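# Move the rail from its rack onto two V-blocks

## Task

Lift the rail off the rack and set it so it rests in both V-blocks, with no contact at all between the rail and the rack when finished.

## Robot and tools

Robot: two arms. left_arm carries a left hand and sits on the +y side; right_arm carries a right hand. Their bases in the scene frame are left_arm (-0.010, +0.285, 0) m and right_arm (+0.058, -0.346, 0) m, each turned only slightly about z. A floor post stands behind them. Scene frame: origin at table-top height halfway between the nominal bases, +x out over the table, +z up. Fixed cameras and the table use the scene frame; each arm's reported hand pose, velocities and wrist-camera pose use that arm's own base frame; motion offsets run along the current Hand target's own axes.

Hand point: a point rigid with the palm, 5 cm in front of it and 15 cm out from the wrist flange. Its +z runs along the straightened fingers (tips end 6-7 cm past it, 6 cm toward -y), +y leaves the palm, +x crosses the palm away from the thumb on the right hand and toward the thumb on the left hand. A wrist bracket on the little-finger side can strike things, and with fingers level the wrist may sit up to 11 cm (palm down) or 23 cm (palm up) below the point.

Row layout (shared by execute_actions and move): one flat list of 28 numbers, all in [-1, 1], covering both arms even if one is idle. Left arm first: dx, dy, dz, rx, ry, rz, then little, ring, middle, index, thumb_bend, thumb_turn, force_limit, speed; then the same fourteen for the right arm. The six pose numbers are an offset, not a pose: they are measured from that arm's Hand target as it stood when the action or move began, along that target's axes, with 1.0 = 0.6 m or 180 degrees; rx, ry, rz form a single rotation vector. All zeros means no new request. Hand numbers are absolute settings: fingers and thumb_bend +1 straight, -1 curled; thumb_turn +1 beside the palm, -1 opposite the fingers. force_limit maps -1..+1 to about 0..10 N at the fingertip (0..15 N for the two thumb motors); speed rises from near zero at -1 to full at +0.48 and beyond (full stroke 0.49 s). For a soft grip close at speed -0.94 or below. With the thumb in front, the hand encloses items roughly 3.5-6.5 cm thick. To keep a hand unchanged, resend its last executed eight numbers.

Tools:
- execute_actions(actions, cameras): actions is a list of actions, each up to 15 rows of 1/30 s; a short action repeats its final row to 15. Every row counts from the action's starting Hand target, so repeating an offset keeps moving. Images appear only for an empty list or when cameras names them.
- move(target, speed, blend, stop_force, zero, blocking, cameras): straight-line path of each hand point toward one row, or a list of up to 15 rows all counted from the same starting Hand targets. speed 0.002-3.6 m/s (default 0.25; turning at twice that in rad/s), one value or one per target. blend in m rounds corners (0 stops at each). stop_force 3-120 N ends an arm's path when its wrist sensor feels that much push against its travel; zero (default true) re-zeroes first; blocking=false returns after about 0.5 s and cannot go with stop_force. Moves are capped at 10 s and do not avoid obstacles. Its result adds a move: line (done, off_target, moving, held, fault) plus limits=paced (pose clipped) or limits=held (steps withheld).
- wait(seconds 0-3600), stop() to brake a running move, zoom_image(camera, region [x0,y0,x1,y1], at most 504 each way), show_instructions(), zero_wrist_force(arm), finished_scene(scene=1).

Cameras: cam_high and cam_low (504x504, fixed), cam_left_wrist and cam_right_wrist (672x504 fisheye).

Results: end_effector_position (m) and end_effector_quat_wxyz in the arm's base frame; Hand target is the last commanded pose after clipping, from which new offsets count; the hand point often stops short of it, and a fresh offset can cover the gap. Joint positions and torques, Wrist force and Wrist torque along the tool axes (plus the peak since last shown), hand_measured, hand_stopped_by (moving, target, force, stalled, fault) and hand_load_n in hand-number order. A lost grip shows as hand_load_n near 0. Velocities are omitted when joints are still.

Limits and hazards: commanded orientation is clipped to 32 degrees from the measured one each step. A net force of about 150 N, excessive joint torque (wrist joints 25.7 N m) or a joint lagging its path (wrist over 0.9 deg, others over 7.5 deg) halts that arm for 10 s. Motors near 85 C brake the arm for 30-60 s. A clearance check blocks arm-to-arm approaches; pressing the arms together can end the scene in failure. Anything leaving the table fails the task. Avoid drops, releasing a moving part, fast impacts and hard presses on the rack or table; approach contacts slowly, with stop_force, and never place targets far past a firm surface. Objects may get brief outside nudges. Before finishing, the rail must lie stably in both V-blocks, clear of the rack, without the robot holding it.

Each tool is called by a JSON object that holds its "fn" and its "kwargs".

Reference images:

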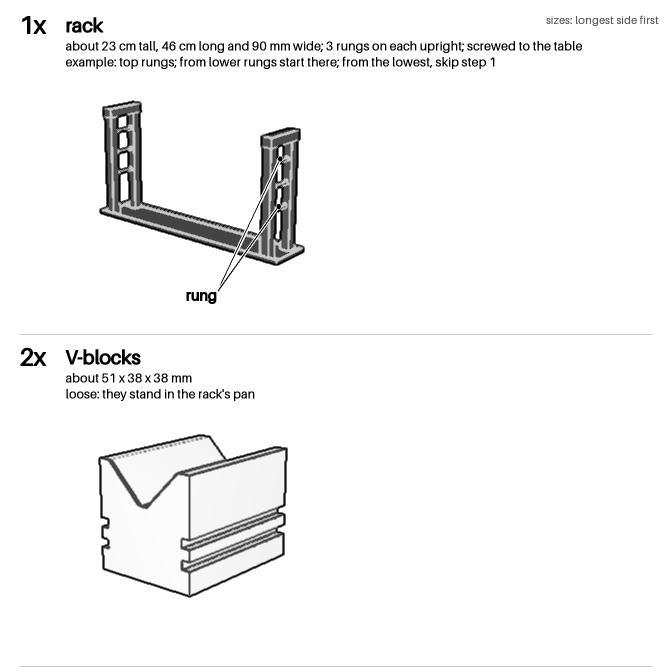

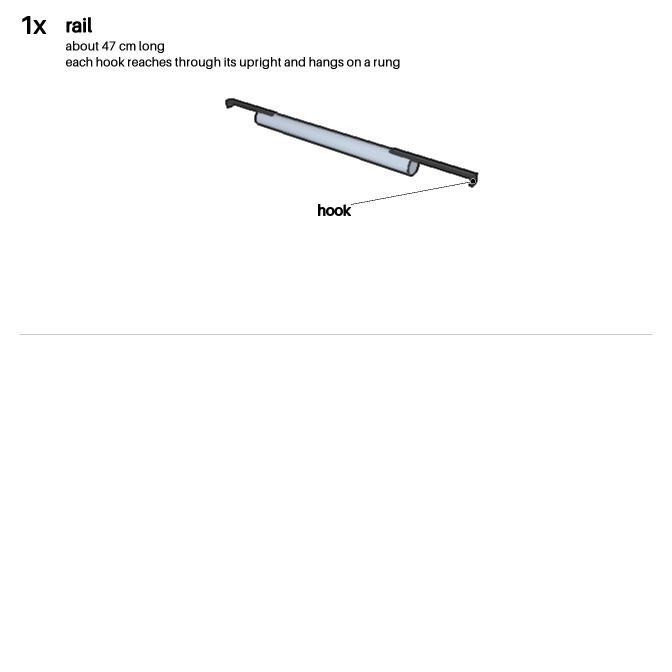

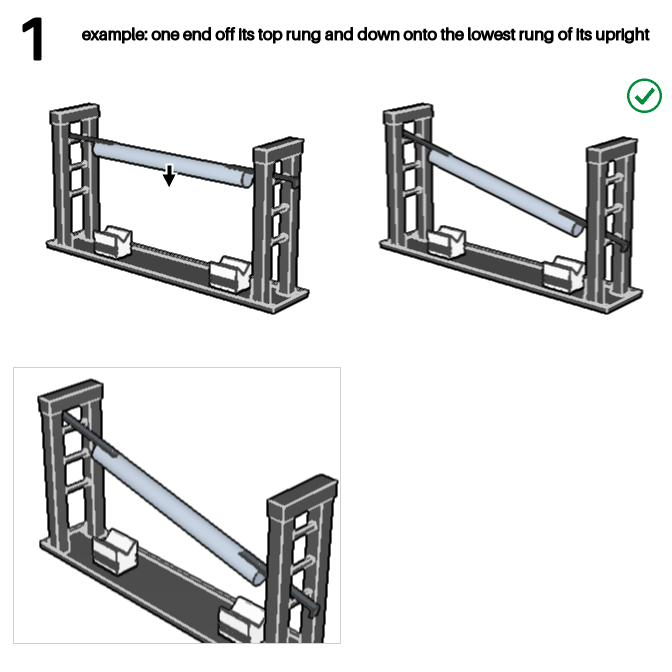

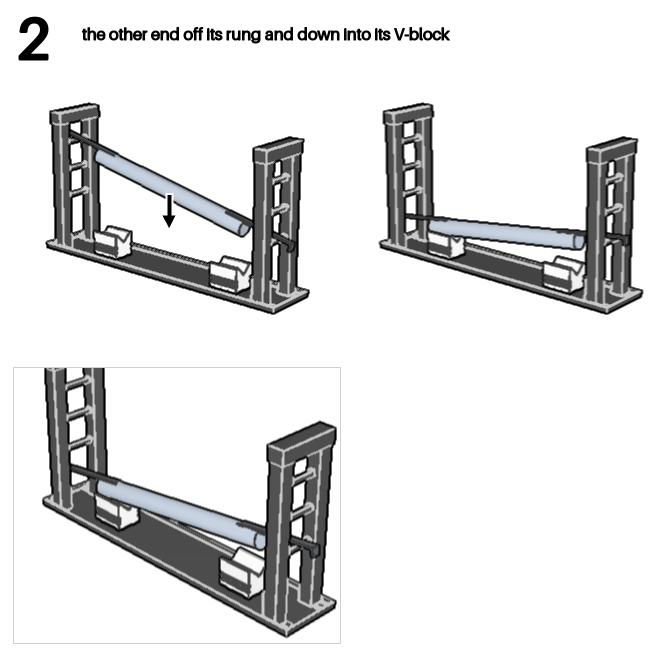

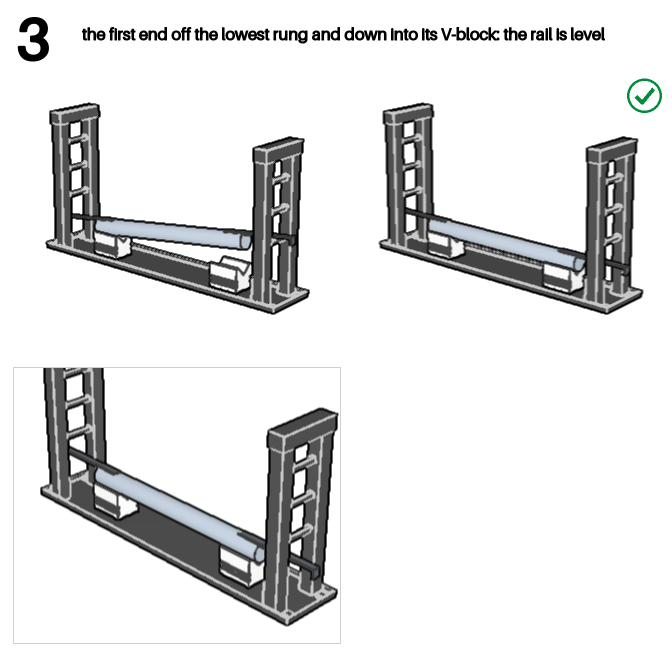

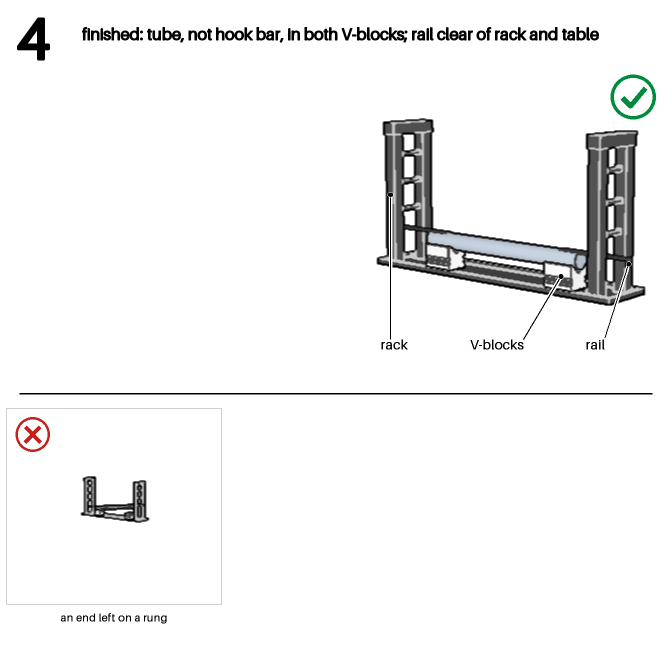

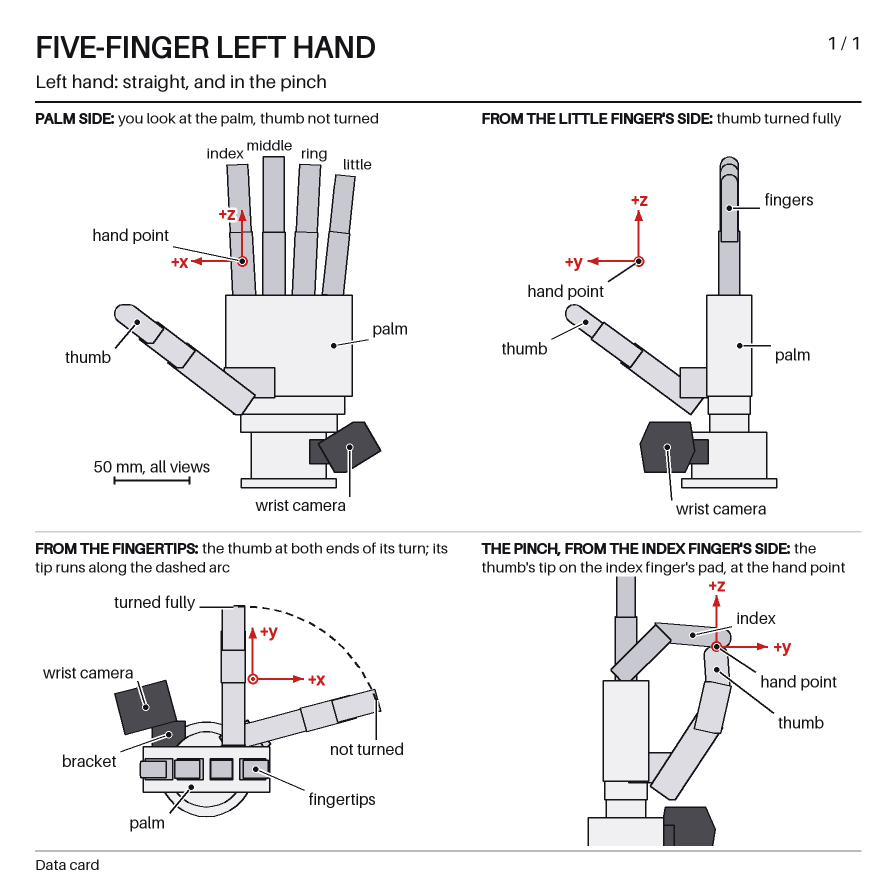

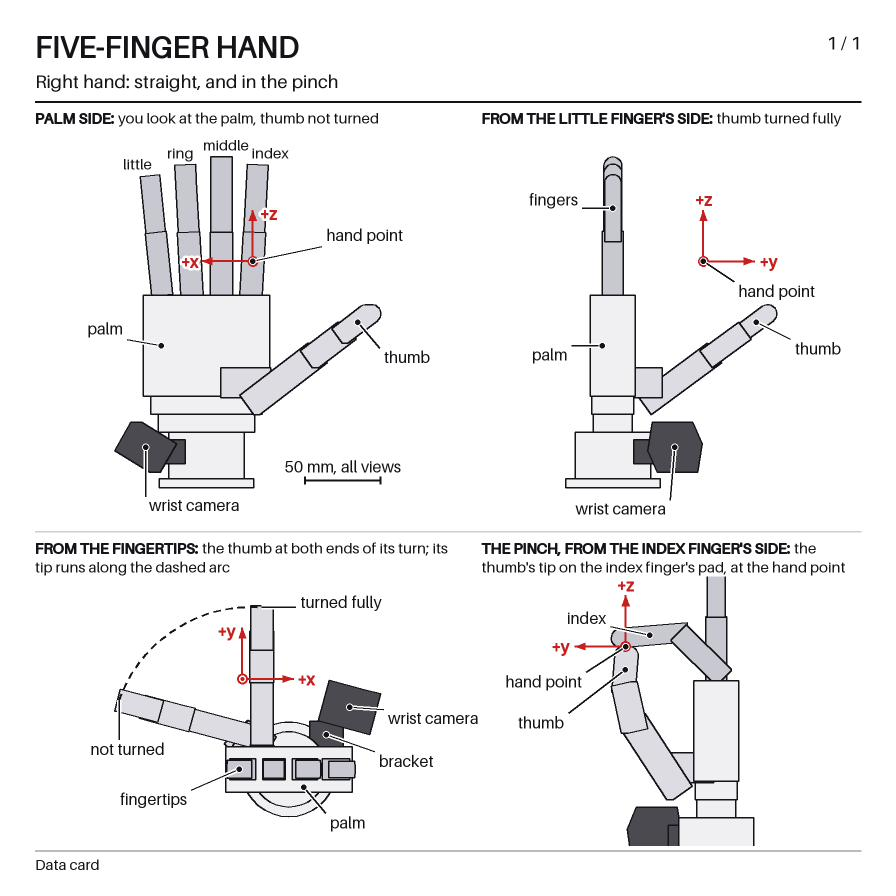

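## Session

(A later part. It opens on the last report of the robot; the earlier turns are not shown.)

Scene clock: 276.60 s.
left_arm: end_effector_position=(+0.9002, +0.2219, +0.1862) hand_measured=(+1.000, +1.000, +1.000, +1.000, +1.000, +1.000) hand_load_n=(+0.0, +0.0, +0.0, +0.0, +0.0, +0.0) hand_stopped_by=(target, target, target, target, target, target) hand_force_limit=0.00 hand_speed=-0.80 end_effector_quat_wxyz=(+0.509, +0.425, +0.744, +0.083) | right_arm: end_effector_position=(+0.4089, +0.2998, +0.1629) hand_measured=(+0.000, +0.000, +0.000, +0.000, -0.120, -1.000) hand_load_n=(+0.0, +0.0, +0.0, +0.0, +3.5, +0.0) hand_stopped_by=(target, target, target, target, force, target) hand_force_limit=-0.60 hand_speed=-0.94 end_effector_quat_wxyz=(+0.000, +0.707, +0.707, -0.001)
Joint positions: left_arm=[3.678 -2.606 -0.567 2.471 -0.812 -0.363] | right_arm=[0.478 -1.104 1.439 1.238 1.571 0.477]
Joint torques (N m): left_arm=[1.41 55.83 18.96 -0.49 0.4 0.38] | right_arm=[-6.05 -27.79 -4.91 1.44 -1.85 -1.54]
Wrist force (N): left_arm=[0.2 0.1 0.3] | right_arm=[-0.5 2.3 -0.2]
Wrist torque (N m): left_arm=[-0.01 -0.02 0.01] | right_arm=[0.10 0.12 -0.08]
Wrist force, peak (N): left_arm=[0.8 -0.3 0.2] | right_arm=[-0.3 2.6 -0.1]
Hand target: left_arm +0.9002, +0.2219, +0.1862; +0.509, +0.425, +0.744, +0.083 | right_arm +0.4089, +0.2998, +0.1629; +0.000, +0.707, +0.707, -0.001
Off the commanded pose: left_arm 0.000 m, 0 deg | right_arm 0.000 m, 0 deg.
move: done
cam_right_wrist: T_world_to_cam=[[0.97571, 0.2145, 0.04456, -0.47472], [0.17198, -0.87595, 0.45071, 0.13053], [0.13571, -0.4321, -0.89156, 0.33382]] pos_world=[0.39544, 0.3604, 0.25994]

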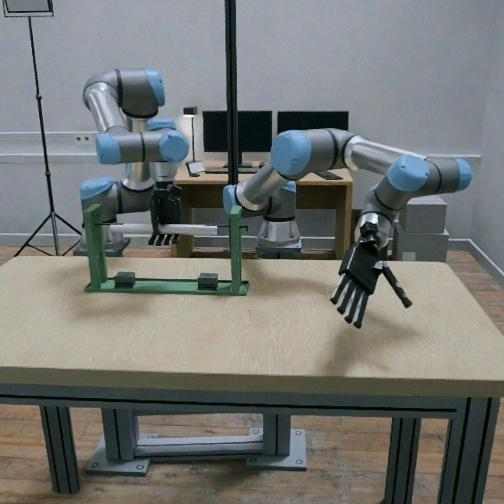

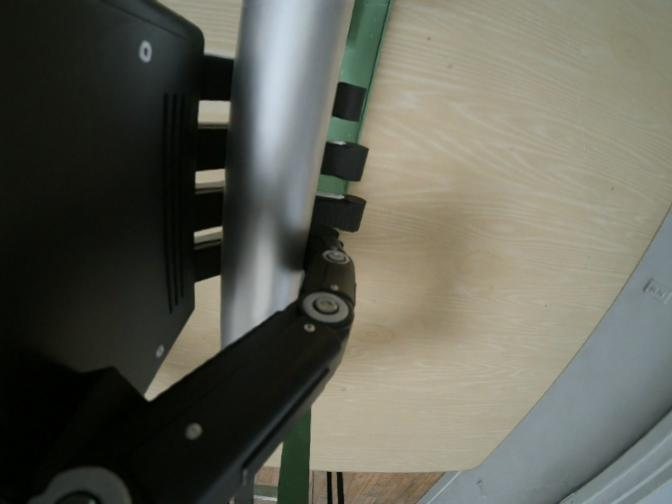

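{"fn": "move", "kwargs": {"target": [[0,0,0,0,0,0,1,1,1,1,1,1,0,-0.8,0,0,0,0,0,0,-0.5,-0.5,-0.5,-0.5,-0.12,-1,-0.5,-0.94]], "speed": 0.05, "cameras": ["cam_low","cam_right_wrist"]}}

{"fn": "zoom_image", "kwargs": {"camera": "cam_right_wrist", "region": [180, 20, 480, 320]}}

{"fn": "zoom_image", "kwargs": {"camera": "cam_low", "region": [130, 190, 200, 260]}}

Scene clock: 282.80 s.
left_arm: end_effector_position=(+0.9002, +0.2219, +0.1862) hand_measured=(+1.000, +1.000, +1.000, +1.000, +1.000, +1.000) hand_load_n=(+0.0, +0.0, +0.0, +0.0, +0.0, +0.0) hand_stopped_by=(target, target, target, target, target, target) hand_force_limit=0.00 hand_speed=-0.80 end_effector_quat_wxyz=(+0.509, +0.425, +0.744, +0.083) | right_arm: end_effector_position=(+0.4089, +0.2998, +0.1629) hand_measured=(-0.252, -0.242, -0.218, -0.230, -0.118, -1.000) hand_load_n=(+3.0, +2.0, +2.0, +3.0, +3.0, +0.0) hand_stopped_by=(force, force, force, force, target, target) hand_force_limit=-0.50 hand_speed=-0.94 end_effector_quat_wxyz=(+0.000, +0.707, +0.707, -0.001)
Joint positions: left_arm=[3.678 -2.606 -0.567 2.471 -0.812 -0.363] | right_arm=[0.478 -1.104 1.439 1.238 1.571 0.477]
Joint torques (N m): left_arm=[2.41 55.33 18.71 -0.55 0.42 0.53] | right_arm=[-4.71 -35.82 -9.01 2.64 -1.86 -1.12]
Wrist force (N): left_arm=[0.0 -0.1 0.3] | right_arm=[-0.9 -0.7 6.8]
Wrist torque (N m): left_arm=[-0.04 0.01 0.00] | right_arm=[-0.32 -0.21 -0.17]
Wrist force, peak (N): left_arm=[0.5 -0.1 0.5] | right_arm=[-1.4 -0.8 7.2]
Hand target: left_arm +0.9002, +0.2219, +0.1862; +0.509, +0.425, +0.744, +0.083 | right_arm +0.4089, +0.2998, +0.1629; +0.000, +0.707, +0.707, -0.001
Off the commanded pose: left_arm 0.000 m, 0 deg | right_arm 0.000 m, 0 deg.
move: done
cam_right_wrist: T_world_to_cam=[[0.9757, 0.21454, 0.04443, -0.47469], [0.17208, -0.87593, 0.4507, 0.13053], [0.13561, -0.43211, -0.89157, 0.33377]] pos_world=[0.39544, 0.3604, 0.25984]

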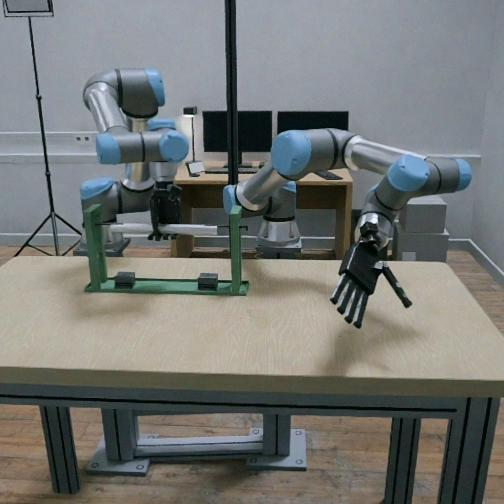

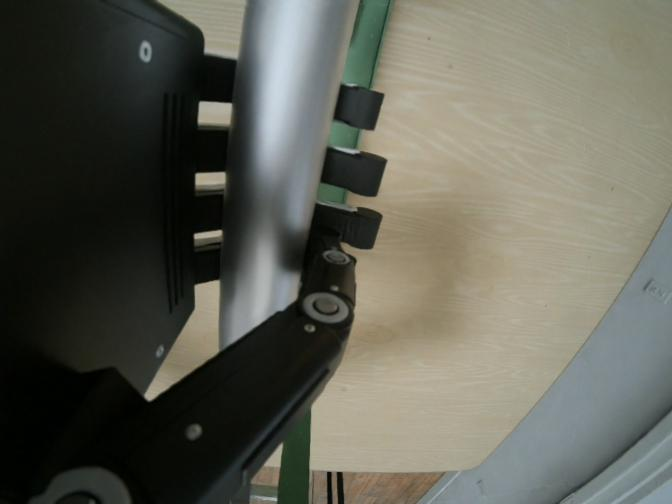

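Scaled by 1.680 from the camera's image (finer frame: 960x720).

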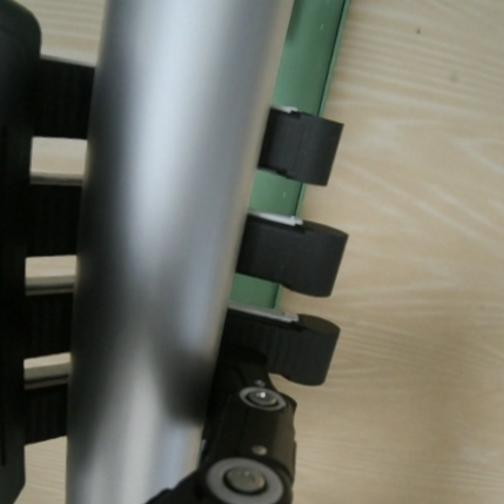

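Scaled by 7.200 from the camera's image (finer frame: 720x720).

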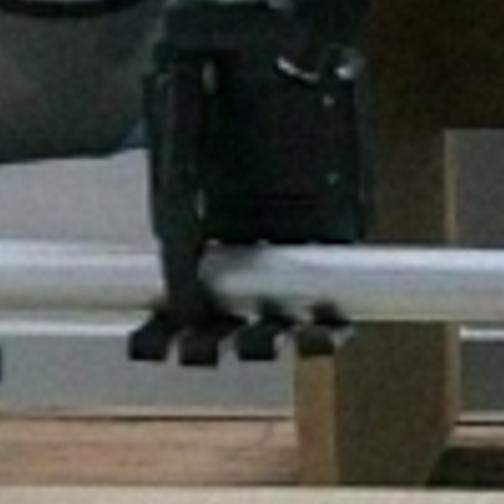

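{"fn": "move", "kwargs": {"target": [[0,0,0,0,0,0,1,1,1,1,1,1,0,-0.8,0,0,0,0,0,0,-0.5,-0.5,-0.5,-0.5,-0.5,-1,0.0,-0.94]], "speed": 0.05}}

{"fn": "move", "kwargs": {"target": [[0,0,0,0,0,0,1,1,1,1,1,1,0,-0.8,0,0,-0.01,0,0,0,-0.5,-0.5,-0.5,-0.5,-0.5,-1,0.0,-0.94]], "speed": 0.03, "cameras": ["cam_low","cam_right_wrist"]}}

{"fn": "zoom_image", "kwargs": {"camera": "cam_low", "region": [195, 195, 255, 255]}}

{"fn": "zoom_image", "kwargs": {"camera": "cam_low", "region": [75, 190, 145, 260]}}

Scene clock: 288.90 s.
left_arm: end_effector_position=(+0.9002, +0.2219, +0.1862) hand_measured=(+1.000, +1.000, +1.000, +1.000, +1.000, +1.000) hand_load_n=(+0.0, +0.0, +0.0, +0.0, +0.0, +0.0) hand_stopped_by=(target, target, target, target, target, target) hand_force_limit=0.00 hand_speed=-0.80 end_effector_quat_wxyz=(+0.509, +0.425, +0.744, +0.083) | right_arm: end_effector_position=(+0.4089, +0.2998, +0.1629) hand_measured=(-0.252, -0.242, -0.218, -0.230, -0.144, -1.000) hand_load_n=(+3.0, +2.0, +2.5, +3.0, +7.5, +0.0) hand_stopped_by=(force, force, force, force, force, target) hand_force_limit=0.00 hand_speed=-0.94 end_effector_quat_wxyz=(+0.000, +0.707, +0.707, -0.001)
Joint positions: left_arm=[3.678 -2.606 -0.567 2.471 -0.812 -0.363] | right_arm=[0.478 -1.104 1.439 1.238 1.571 0.477]
Joint torques (N m): left_arm=[1.23 55.39 19.75 -0.78 0.26 0.77] | right_arm=[-4.22 -50.2 -27.86 3.63 -1.79 -0.92]
Wrist force (N): left_arm=[0.3 0.0 0.2] | right_arm=[-1.4 -0.5 7.2]
Wrist torque (N m): left_arm=[-0.02 -0.05 0.02] | right_arm=[-0.31 -0.19 -0.21]
Wrist force, peak (N): left_arm=[0.4 0.1 0.8] | right_arm=[-0.6 -0.7 7.5]
Hand target: left_arm +0.9002, +0.2219, +0.1862; +0.509, +0.425, +0.744, +0.083 | right_arm +0.4089, +0.2998, +0.1629; +0.000, +0.707, +0.707, -0.001
Off the commanded pose: left_arm 0.000 m, 0 deg | right_arm 0.000 m, 0 deg.
move: done

Scene clock: 289.40 s.
left_arm: end_effector_position=(+0.9002, +0.2219, +0.1862) hand_measured=(+1.000, +1.000, +1.000, +1.000, +1.000, +1.000) hand_load_n=(+0.0, +0.0, +0.0, +0.0, +0.0, +0.0) hand_stopped_by=(target, target, target, target, target, target) hand_force_limit=0.00 hand_speed=-0.80 end_effector_quat_wxyz=(+0.509, +0.425, +0.744, +0.083) | right_arm: end_effector_position=(+0.4090, +0.2999, +0.1692) hand_measured=(-0.252, -0.242, -0.218, -0.230, -0.144, -1.000) hand_load_n=(+1.0, +1.5, +2.5, +4.0, +7.0, +0.0) hand_stopped_by=(force, force, force, force, force, target) hand_force_limit=0.00 hand_speed=-0.94 end_effector_quat_wxyz=(+0.000, +0.707, +0.707, -0.001)
Joint positions: left_arm=[3.678 -2.606 -0.567 2.471 -0.812 -0.363] | right_arm=[0.478 -1.108 1.429 1.251 1.571 0.477]
Joint torques (N m): left_arm=[0.8 56.93 19.26 -0.53 0.28 0.7] | right_arm=[-3.96 -31.58 -5.91 1.18 -1.82 -0.97]
Wrist force (N): left_arm=[0.2 -0.3 0.7] | right_arm=[-0.6 -0.7 8.1]
Wrist torque (N m): left_arm=[-0.09 0.00 0.02] | right_arm=[-0.33 -0.16 -0.12]
Wrist force, peak (N): left_arm=[0.2 -0.3 0.7] | right_arm=[-0.8 -0.9 8.0]
Hand target: left_arm +0.9002, +0.2219, +0.1862; +0.509, +0.425, +0.744, +0.083 | right_arm +0.4089, +0.2998, +0.1689; +0.000, +0.707, +0.707, -0.001
Off the commanded pose: left_arm 0.000 m, 0 deg | right_arm 0.000 m, 0 deg.
move: done
cam_right_wrist: T_world_to_cam=[[0.97568, 0.21454, 0.04491, -0.47509], [0.17188, -0.87603, 0.4506, 0.12783], [0.13601, -0.43192, -0.8916, 0.33917]] pos_world=[0.39544, 0.3604, 0.26614]

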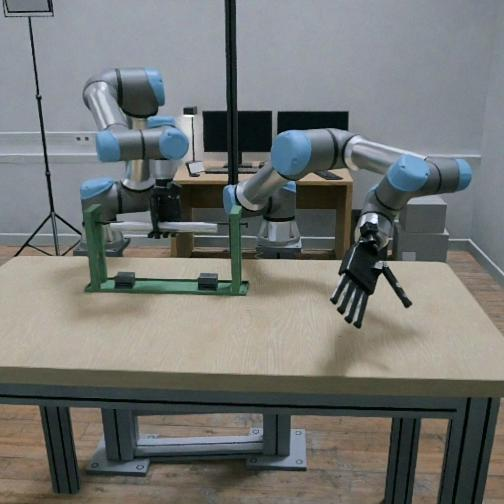

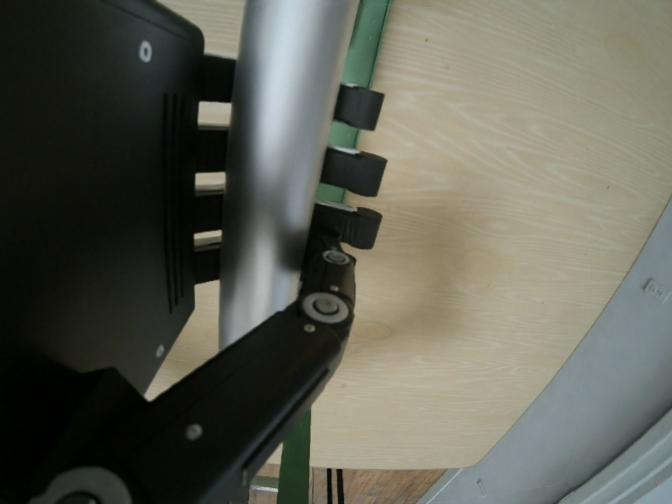

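Scaled by 8.400 from the camera's image (finer frame: 720x720).

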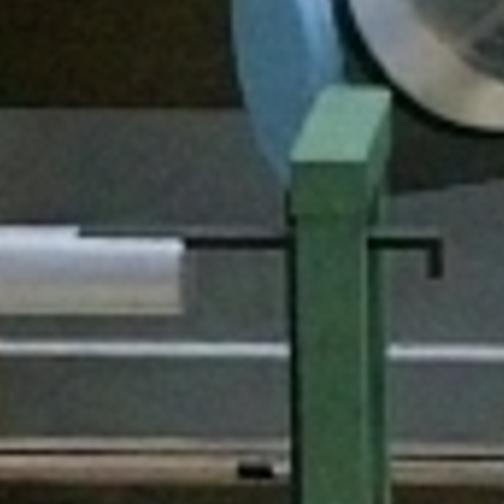

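Scaled by 7.200 from the camera's image (finer frame: 720x720).

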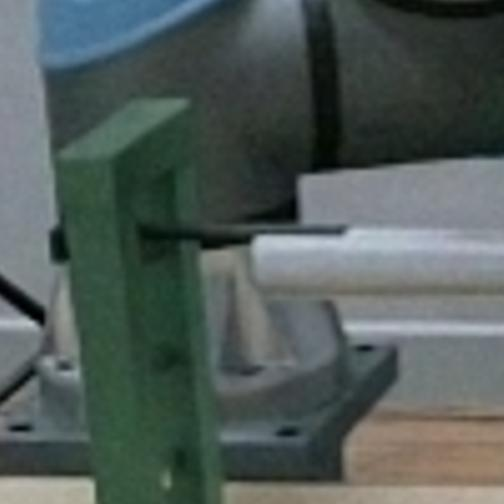

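{"fn": "move", "kwargs": {"target": [[0,0,0,0,0,0,1,1,1,1,1,1,0,-0.8,0,0,0.00667,0,0,0,-0.5,-0.5,-0.5,-0.5,-0.5,-1,0.0,-0.94]], "speed": 0.03}}

{"fn": "move", "kwargs": {"target": [[0,0,0,0,0,0,1,1,1,1,1,1,0,-0.8,-0.0583,0,0,0,0,0,-0.5,-0.5,-0.5,-0.5,-0.5,-1,0.0,-0.94]], "speed": 0.01, "stop_force": 3, "cameras": ["cam_low","cam_right_wrist","cam_high"]}}

{"fn": "zoom_image", "kwargs": {"camera": "cam_low", "region": [195, 195, 255, 255]}}

{"fn": "zoom_image", "kwargs": {"camera": "cam_low", "region": [75, 190, 145, 260]}}

{"fn": "zoom_image", "kwargs": {"camera": "cam_high", "region": [240, 300, 320, 380]}}

Scene clock: 310.30 s.
left_arm: end_effector_position=(+0.9002, +0.2219, +0.1862) hand_measured=(+1.000, +1.000, +1.000, +1.000, +1.000, +1.000) hand_load_n=(+0.0, -0.5, +0.0, +0.0, +0.0, +0.0) hand_stopped_by=(target, target, target, target, target, target) hand_force_limit=0.00 hand_speed=-0.80 end_effector_quat_wxyz=(+0.509, +0.425, +0.744, +0.083) | right_arm: end_effector_position=(+0.4089, +0.2998, +0.1648) hand_measured=(-0.252, -0.242, -0.218, -0.230, -0.144, -1.000) hand_load_n=(+2.0, +1.5, +2.5, +3.5, +7.0, +0.0) hand_stopped_by=(force, force, force, force, force, target) hand_force_limit=0.00 hand_speed=-0.94 end_effector_quat_wxyz=(+0.000, +0.707, +0.707, -0.001)
Joint positions: left_arm=[3.678 -2.606 -0.567 2.471 -0.812 -0.363] | right_arm=[0.478 -1.105 1.436 1.242 1.571 0.477]
Joint torques (N m): left_arm=[0.28 54.56 18.91 -0.76 0.18 0.74] | right_arm=[-2.94 -51.5 -31.09 5.26 -1.76 -0.6]
Wrist force (N): left_arm=[0.0 -0.3 0.2] | right_arm=[-1.0 -0.8 7.6]
Wrist torque (N m): left_arm=[-0.05 0.00 0.00] | right_arm=[-0.34 -0.13 -0.15]
Wrist force, peak (N): left_arm=[0.5 0.3 0.5] | right_arm=[-0.7 -1.2 8.4]
Hand target: left_arm +0.9002, +0.2219, +0.1862; +0.509, +0.425, +0.744, +0.083 | right_arm +0.4089, +0.2998, +0.1649; +0.000, +0.707, +0.707, -0.001
Off the commanded pose: left_arm 0.000 m, 0 deg | right_arm 0.000 m, 0 deg.
move: done

Scene clock: 313.70 s.
left_arm: end_effector_position=(+0.9002, +0.2219, +0.1862) hand_measured=(+1.000, +1.000, +1.000, +1.000, +1.000, +1.000) hand_load_n=(+0.0, +0.0, +0.0, -0.5, +0.0, +0.0) hand_stopped_by=(target, target, target, target, target, target) hand_force_limit=0.00 hand_speed=-0.80 end_effector_quat_wxyz=(+0.509, +0.425, +0.744, +0.083) | right_arm: end_effector_position=(+0.4089, +0.2743, +0.1650) hand_measured=(-0.252, -0.242, -0.218, -0.230, -0.144, -1.000) hand_load_n=(+1.5, +1.5, +2.5, +4.0, +7.5, -0.5) hand_stopped_by=(force, force, force, force, force, target) hand_force_limit=0.00 hand_speed=-0.94 end_effector_quat_wxyz=(+0.000, +0.707, +0.707, -0.001)
Joint positions: left_arm=[3.678 -2.606 -0.567 2.471 -0.812 -0.363] | right_arm=[0.427 -1.145 1.495 1.222 1.571 0.427]
Joint torques (N m): left_arm=[0.89 55.46 19.72 -0.82 0.37 0.73] | right_arm=[7.5 -30.26 -32.67 5.18 2.17 1.61]
Wrist force (N): left_arm=[0.4 0.2 0.2] | right_arm=[-1.3 -0.9 8.2]
Wrist torque (N m): left_arm=[0.03 -0.06 0.02] | right_arm=[-0.38 -0.06 -0.14]
Wrist force, peak (N): left_arm=[0.5 -0.5 -0.3] | right_arm=[3.7 -0.9 7.9]
Hand target: left_arm +0.9002, +0.2219, +0.1862; +0.509, +0.425, +0.744, +0.083 | right_arm +0.4089, +0.2743, +0.1650; +0.000, +0.707, +0.707, -0.001 (not the last commanded pose)
Off the commanded pose: left_arm 0.000 m, 0 deg | right_arm 0.009 m, 0 deg.
move: contact (right_arm)
cam_right_wrist: T_world_to_cam=[[0.97572, 0.21445, 0.04447, -0.46931], [0.17198, -0.87595, 0.4507, 0.10729], [0.13561, -0.43211, -0.89157, 0.32462]] pos_world=[0.39544, 0.3349, 0.26194]
Images, in order (width x height): cam_high 504x504, cam_low 504x504, cam_right_wrist 672x504.

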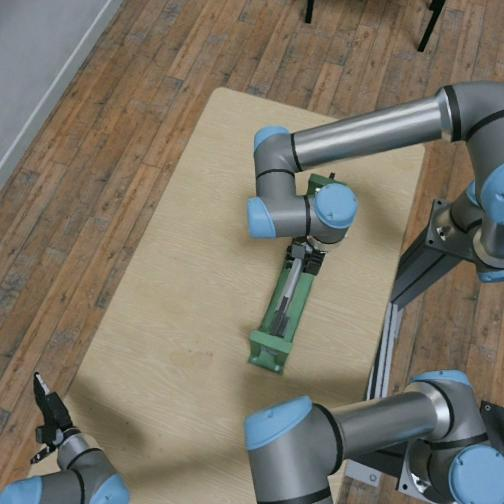

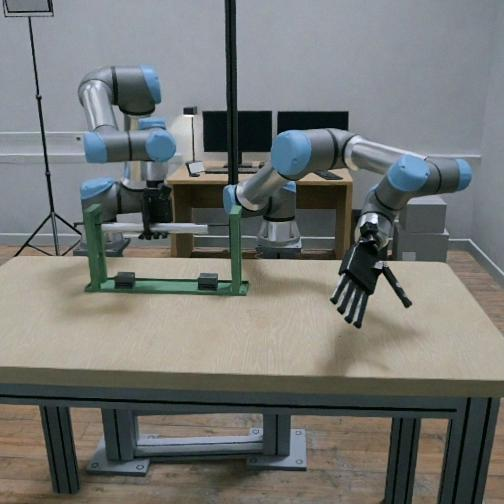

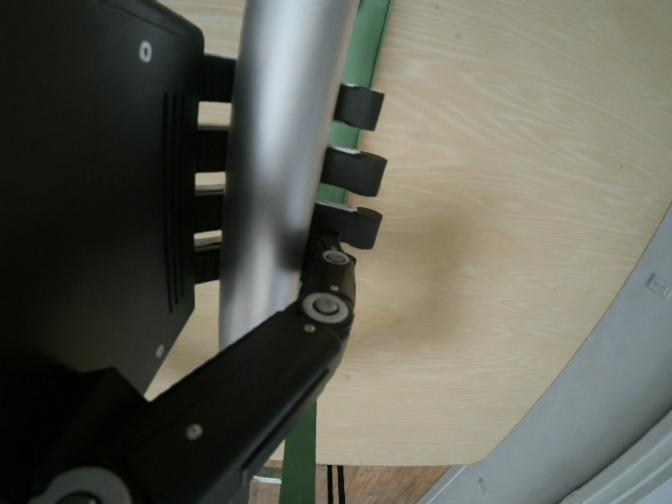

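Scaled by 8.400 from the camera's image (finer frame: 720x720).

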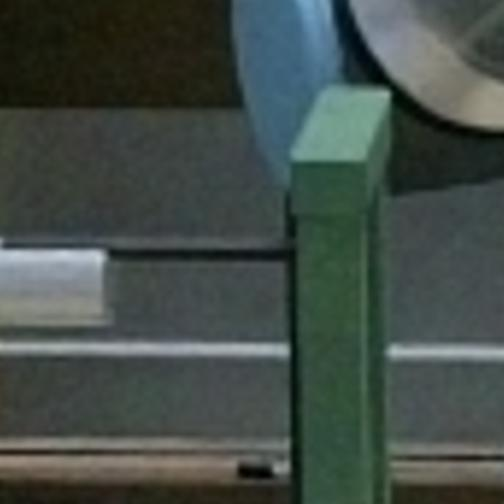

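Scaled by 7.200 from the camera's image (finer frame: 720x720).

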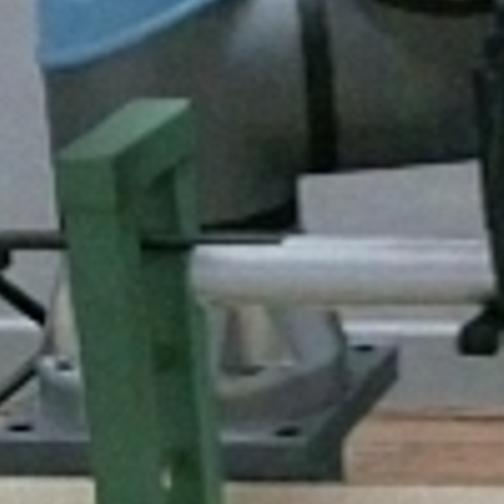

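Scaled by 6.300 from the camera's image (finer frame: 720x720).

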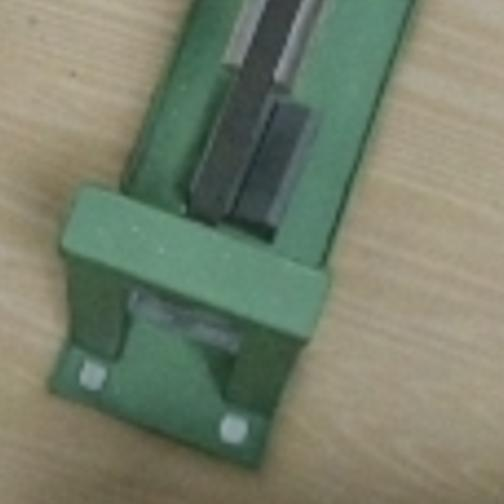

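{"fn": "move", "kwargs": {"target": [[0,0,0,0,0,0,1,1,1,1,1,1,0,-0.8,0,0,-0.02,0,0,0,-0.5,-0.5,-0.5,-0.5,-0.5,-1,0.0,-0.94]], "speed": 0.03}}

{"fn": "move", "kwargs": {"target": [[0,0,0,0,0,0,1,1,1,1,1,1,0,-0.8,-0.045,0,0,0,0,0,-0.5,-0.5,-0.5,-0.5,-0.5,-1,0.0,-0.94]], "speed": 0.01, "stop_force": 3, "cameras": ["cam_low","cam_right_wrist","cam_high"]}}

{"fn": "zoom_image", "kwargs": {"camera": "cam_low", "region": [195, 195, 255, 255]}}

{"fn": "zoom_image", "kwargs": {"camera": "cam_low", "region": [75, 190, 145, 260]}}

{"fn": "zoom_image", "kwargs": {"camera": "cam_high", "region": [240, 300, 320, 380]}}

Scene clock: 331.53 s.
left_arm: end_effector_position=(+0.9002, +0.2219, +0.1862) hand_measured=(+1.000, +1.000, +1.000, +1.000, +1.000, +1.000) hand_load_n=(+0.0, +0.0, +0.0, +0.0, +0.0, +0.0) hand_stopped_by=(target, target, target, target, target, target) hand_force_limit=0.00 hand_speed=-0.80 end_effector_quat_wxyz=(+0.509, +0.425, +0.744, +0.083) | right_arm: end_effector_position=(+0.4090, +0.2743, +0.1772) hand_measured=(-0.252, -0.242, -0.218, -0.230, -0.144, -1.000) hand_load_n=(+1.5, +1.0, +2.5, +4.0, +7.5, +0.0) hand_stopped_by=(force, force, force, force, force, target) hand_force_limit=0.00 hand_speed=-0.94 end_effector_quat_wxyz=(+0.000, +0.707, +0.707, -0.001) end_effector_velocity=(+0.001, +0.001, -0.001) end_effector_angular_velocity=(+0.002, -0.005, +0.001)
Joint positions: left_arm=[3.678 -2.606 -0.567 2.471 -0.812 -0.363] | right_arm=[0.427 -1.155 1.476 1.251 1.571 0.427]
Joint velocities: left_arm=[within noise] | right_arm=[0 0 0.002 -0.007 0 -0.001]
Joint torques (N m): left_arm=[1.55 54.56 19.51 -0.62 0.07 0.86] | right_arm=[7.24 -32.19 -7.74 0.97 0.63 1.74]
Wrist force (N): left_arm=[0.3 0.0 0.2] | right_arm=[-1.3 -1.0 8.3]
Wrist torque (N m): left_arm=[-0.01 -0.05 0.01] | right_arm=[-0.39 -0.06 -0.14]
Wrist force, peak (N): left_arm=[0.2 -0.5 0.7] | right_arm=[-1.3 -0.7 9.0]
Hand target: left_arm +0.9002, +0.2219, +0.1862; +0.509, +0.425, +0.744, +0.083 | right_arm +0.4089, +0.2743, +0.1770; +0.000, +0.707, +0.707, -0.001
Off the commanded pose: left_arm 0.000 m, 0 deg | right_arm 0.000 m, 0 deg.
move: done

Scene clock: 334.60 s.
left_arm: end_effector_position=(+0.9002, +0.2219, +0.1862) hand_measured=(+1.000, +1.000, +1.000, +1.000, +1.000, +1.000) hand_load_n=(-0.5, +0.0, +0.0, +0.0, +0.0, +0.0) hand_stopped_by=(target, target, target, target, target, target) hand_force_limit=0.00 hand_speed=-0.80 end_effector_quat_wxyz=(+0.509, +0.425, +0.744, +0.083) | right_arm: end_effector_position=(+0.4090, +0.2519, +0.1770) hand_measured=(-0.252, -0.242, -0.218, -0.230, -0.144, -1.000) hand_load_n=(+1.5, +1.5, +2.5, +4.0, +7.5, +0.0) hand_stopped_by=(force, force, force, force, force, target) hand_force_limit=0.00 hand_speed=-0.94 end_effector_quat_wxyz=(+0.000, +0.707, +0.707, -0.001)
Joint positions: left_arm=[3.678 -2.606 -0.567 2.471 -0.812 -0.363] | right_arm=[0.38 -1.188 1.525 1.235 1.571 0.38]
Joint torques (N m): left_arm=[1.78 54.2 19.35 -0.83 0.1 0.98] | right_arm=[7.33 -28.28 -32.39 5.17 2.2 1.48]
Wrist force (N): left_arm=[0.2 0.0 0.4] | right_arm=[-1.2 -0.7 8.0]
Wrist torque (N m): left_arm=[-0.03 -0.02 0.02] | right_arm=[-0.33 -0.07 -0.13]
Wrist force, peak (N): left_arm=[0.3 0.1 0.8] | right_arm=[4.1 -1.3 8.4]
Hand target: left_arm +0.9002, +0.2219, +0.1862; +0.509, +0.425, +0.744, +0.083 | right_arm +0.4089, +0.2519, +0.1770; +0.000, +0.707, +0.707, -0.001 (not the last commanded pose)
Off the commanded pose: left_arm 0.000 m, 0 deg | right_arm 0.005 m, 0 deg.
move: contact (right_arm)
cam_right_wrist: T_world_to_cam=[[0.97572, 0.21445, 0.04447, -0.46503], [0.17198, -0.87595, 0.4507, 0.08226], [0.13561, -0.43211, -0.89157, 0.32564]] pos_world=[0.39544, 0.3125, 0.27394]
Images, in order (width x height): cam_high 504x504, cam_low 504x504, cam_right_wrist 672x504.

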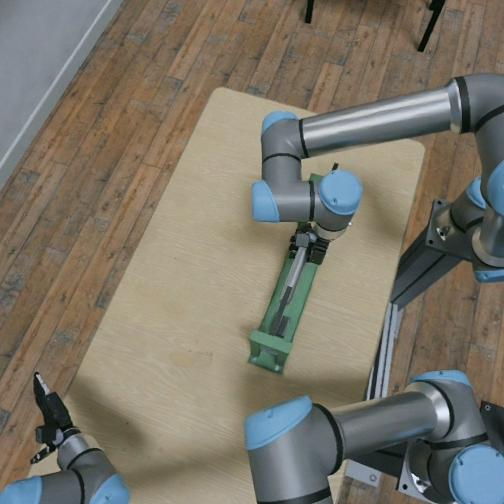

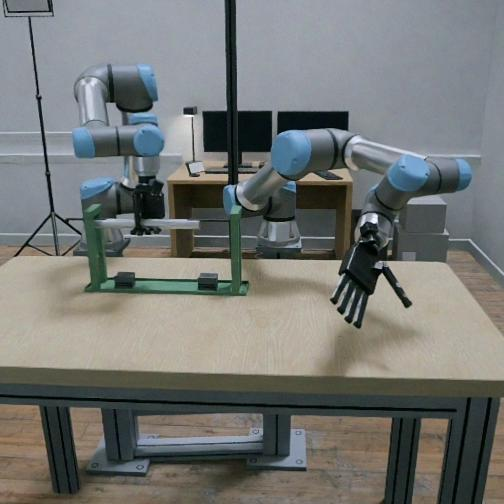

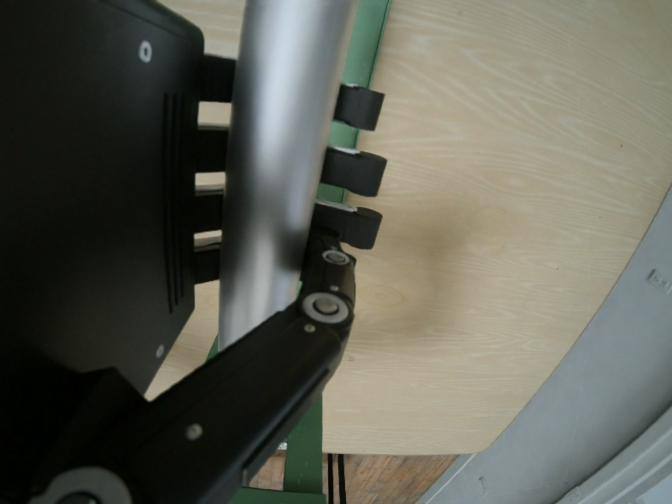

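Scaled by 8.400 from the camera's image (finer frame: 720x720).

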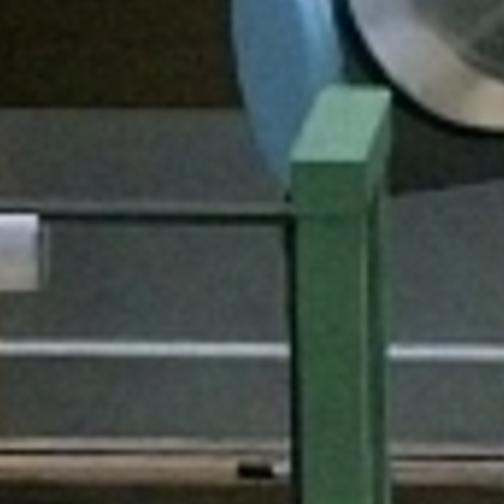

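Scaled by 7.200 from the camera's image (finer frame: 720x720).

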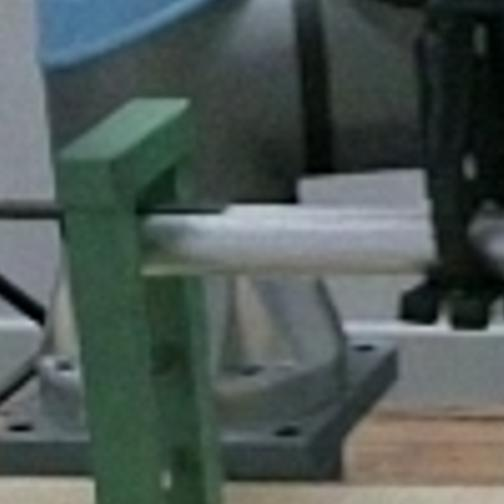

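Scaled by 6.300 from the camera's image (finer frame: 720x720).

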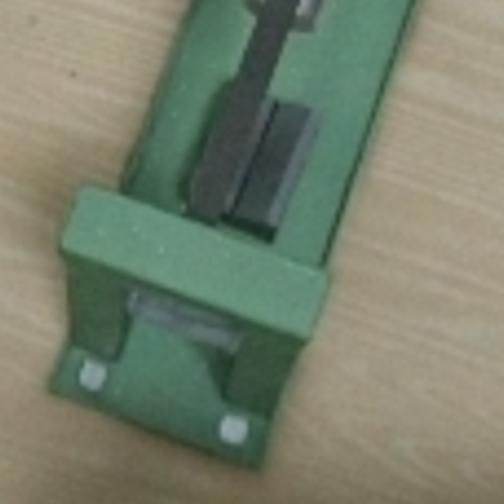

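{"fn": "move", "kwargs": {"target": [[0,0,0,0,0,0,1,1,1,1,1,1,0,-0.8,0.009,0,0,0,0,0,-0.5,-0.5,-0.5,-0.5,-0.5,-1,0.0,-0.94],[0,0,0,0,0,0,1,1,1,1,1,1,0,-0.8,0.0068,0,0.035,0,-0.02756,0,-0.5,-0.5,-0.5,-0.5,-0.5,-1,0.0,-0.94]], "speed": 0.03, "cameras": ["cam_low","cam_right_wrist","cam_high"]}}

{"fn": "zoom_image", "kwargs": {"camera": "cam_low", "region": [195, 195, 255, 255]}}

{"fn": "zoom_image", "kwargs": {"camera": "cam_low", "region": [75, 190, 145, 260]}}

{"fn": "zoom_image", "kwargs": {"camera": "cam_high", "region": [240, 300, 320, 380]}}

Scene clock: 368.63 s.
left_arm: end_effector_position=(+0.9002, +0.2219, +0.1862) hand_measured=(+1.000, +1.000, +1.000, +1.000, +1.000, +1.000) hand_load_n=(+0.0, +0.0, +0.0, +0.0, +0.0, +0.0) hand_stopped_by=(target, target, target, target, target, target) hand_force_limit=0.00 hand_speed=-0.80 end_effector_quat_wxyz=(+0.509, +0.425, +0.744, +0.083) | right_arm: end_effector_position=(+0.4089, +0.2560, +0.1559) hand_measured=(-0.252, -0.242, -0.218, -0.230, -0.144, -1.000) hand_load_n=(+1.5, +1.5, +2.5, +4.0, +7.5, +0.0) hand_stopped_by=(force, force, force, force, force, target) hand_force_limit=0.00 hand_speed=-0.94 end_effector_quat_wxyz=(+0.031, +0.706, +0.707, -0.032) end_effector_velocity=(+0.000, +0.001, +0.001) end_effector_angular_velocity=(+0.005, -0.001, +0.001)
Joint positions: left_arm=[3.678 -2.606 -0.567 2.471 -0.812 -0.363] | right_arm=[0.434 -1.126 1.512 1.223 1.65 0.435]
Joint velocities: left_arm=[within noise] | right_arm=[-0.001 -0.003 0 0 -0.005 -0.002]
Joint torques (N m): left_arm=[0.72 54.04 18.6 -0.73 0.05 0.93] | right_arm=[-7.91 -49.91 -31.53 2.67 -2.11 -1.56]
Wrist force (N): left_arm=[0.3 0.0 0.3] | right_arm=[-0.1 -0.8 8.0]
Wrist torque (N m): left_arm=[-0.03 -0.03 0.01] | right_arm=[-0.35 -0.17 -0.12]
Wrist force, peak (N): left_arm=[0.5 0.0 0.6] | right_arm=[-1.4 -0.8 8.4]
Hand target: left_arm +0.9002, +0.2219, +0.1862; +0.509, +0.425, +0.744, +0.083 | right_arm +0.4089, +0.2560, +0.1560; +0.030, +0.706, +0.707, -0.031
Off the commanded pose: left_arm 0.000 m, 0 deg | right_arm 0.000 m, 0 deg.
move: done
cam_right_wrist: T_world_to_cam=[[0.97571, 0.21755, 0.02575, -0.46286], [0.17198, -0.83347, 0.52512, 0.07292], [0.1357, -0.50793, -0.85064, 0.32158]] pos_world=[0.39544, 0.32481, 0.24718]
Images, in order (width x height): cam_high 504x504, cam_low 504x504, cam_right_wrist 672x504.

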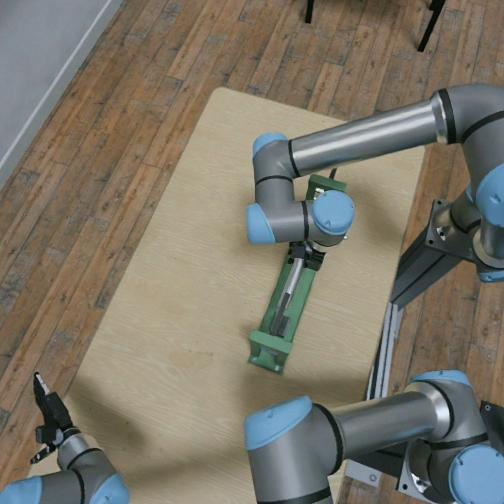

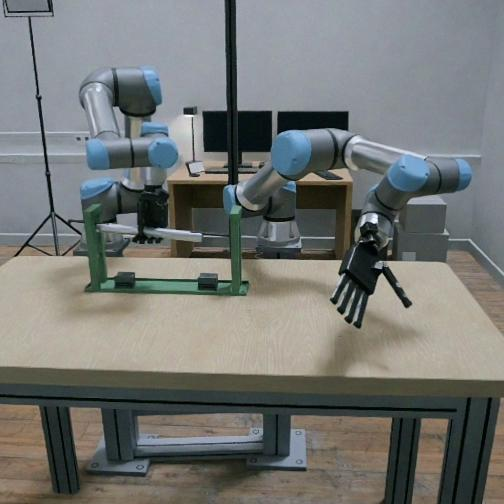

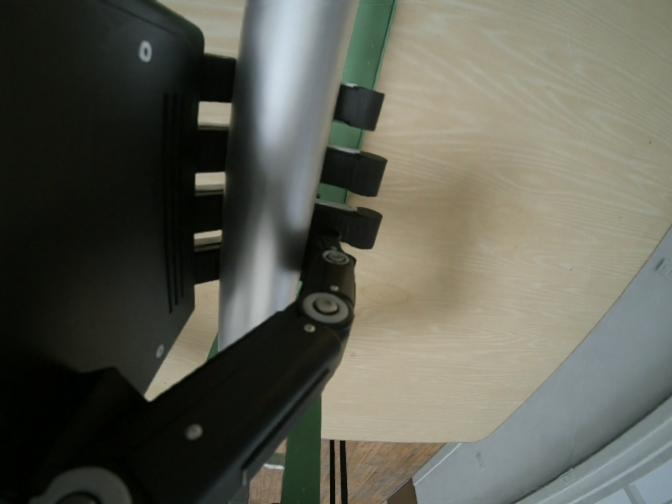

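Scaled by 8.400 from the camera's image (finer frame: 720x720).

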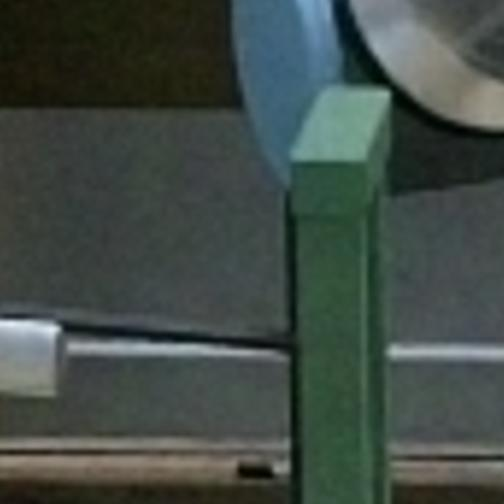

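Scaled by 7.200 from the camera's image (finer frame: 720x720).

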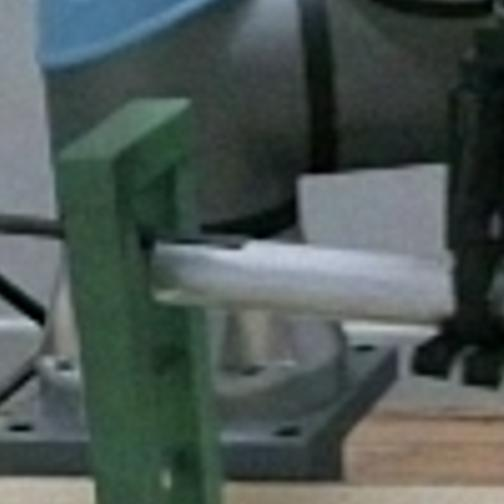

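Scaled by 6.300 from the camera's image (finer frame: 720x720).

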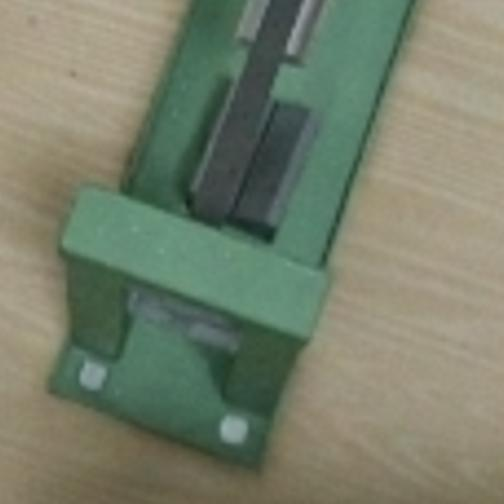

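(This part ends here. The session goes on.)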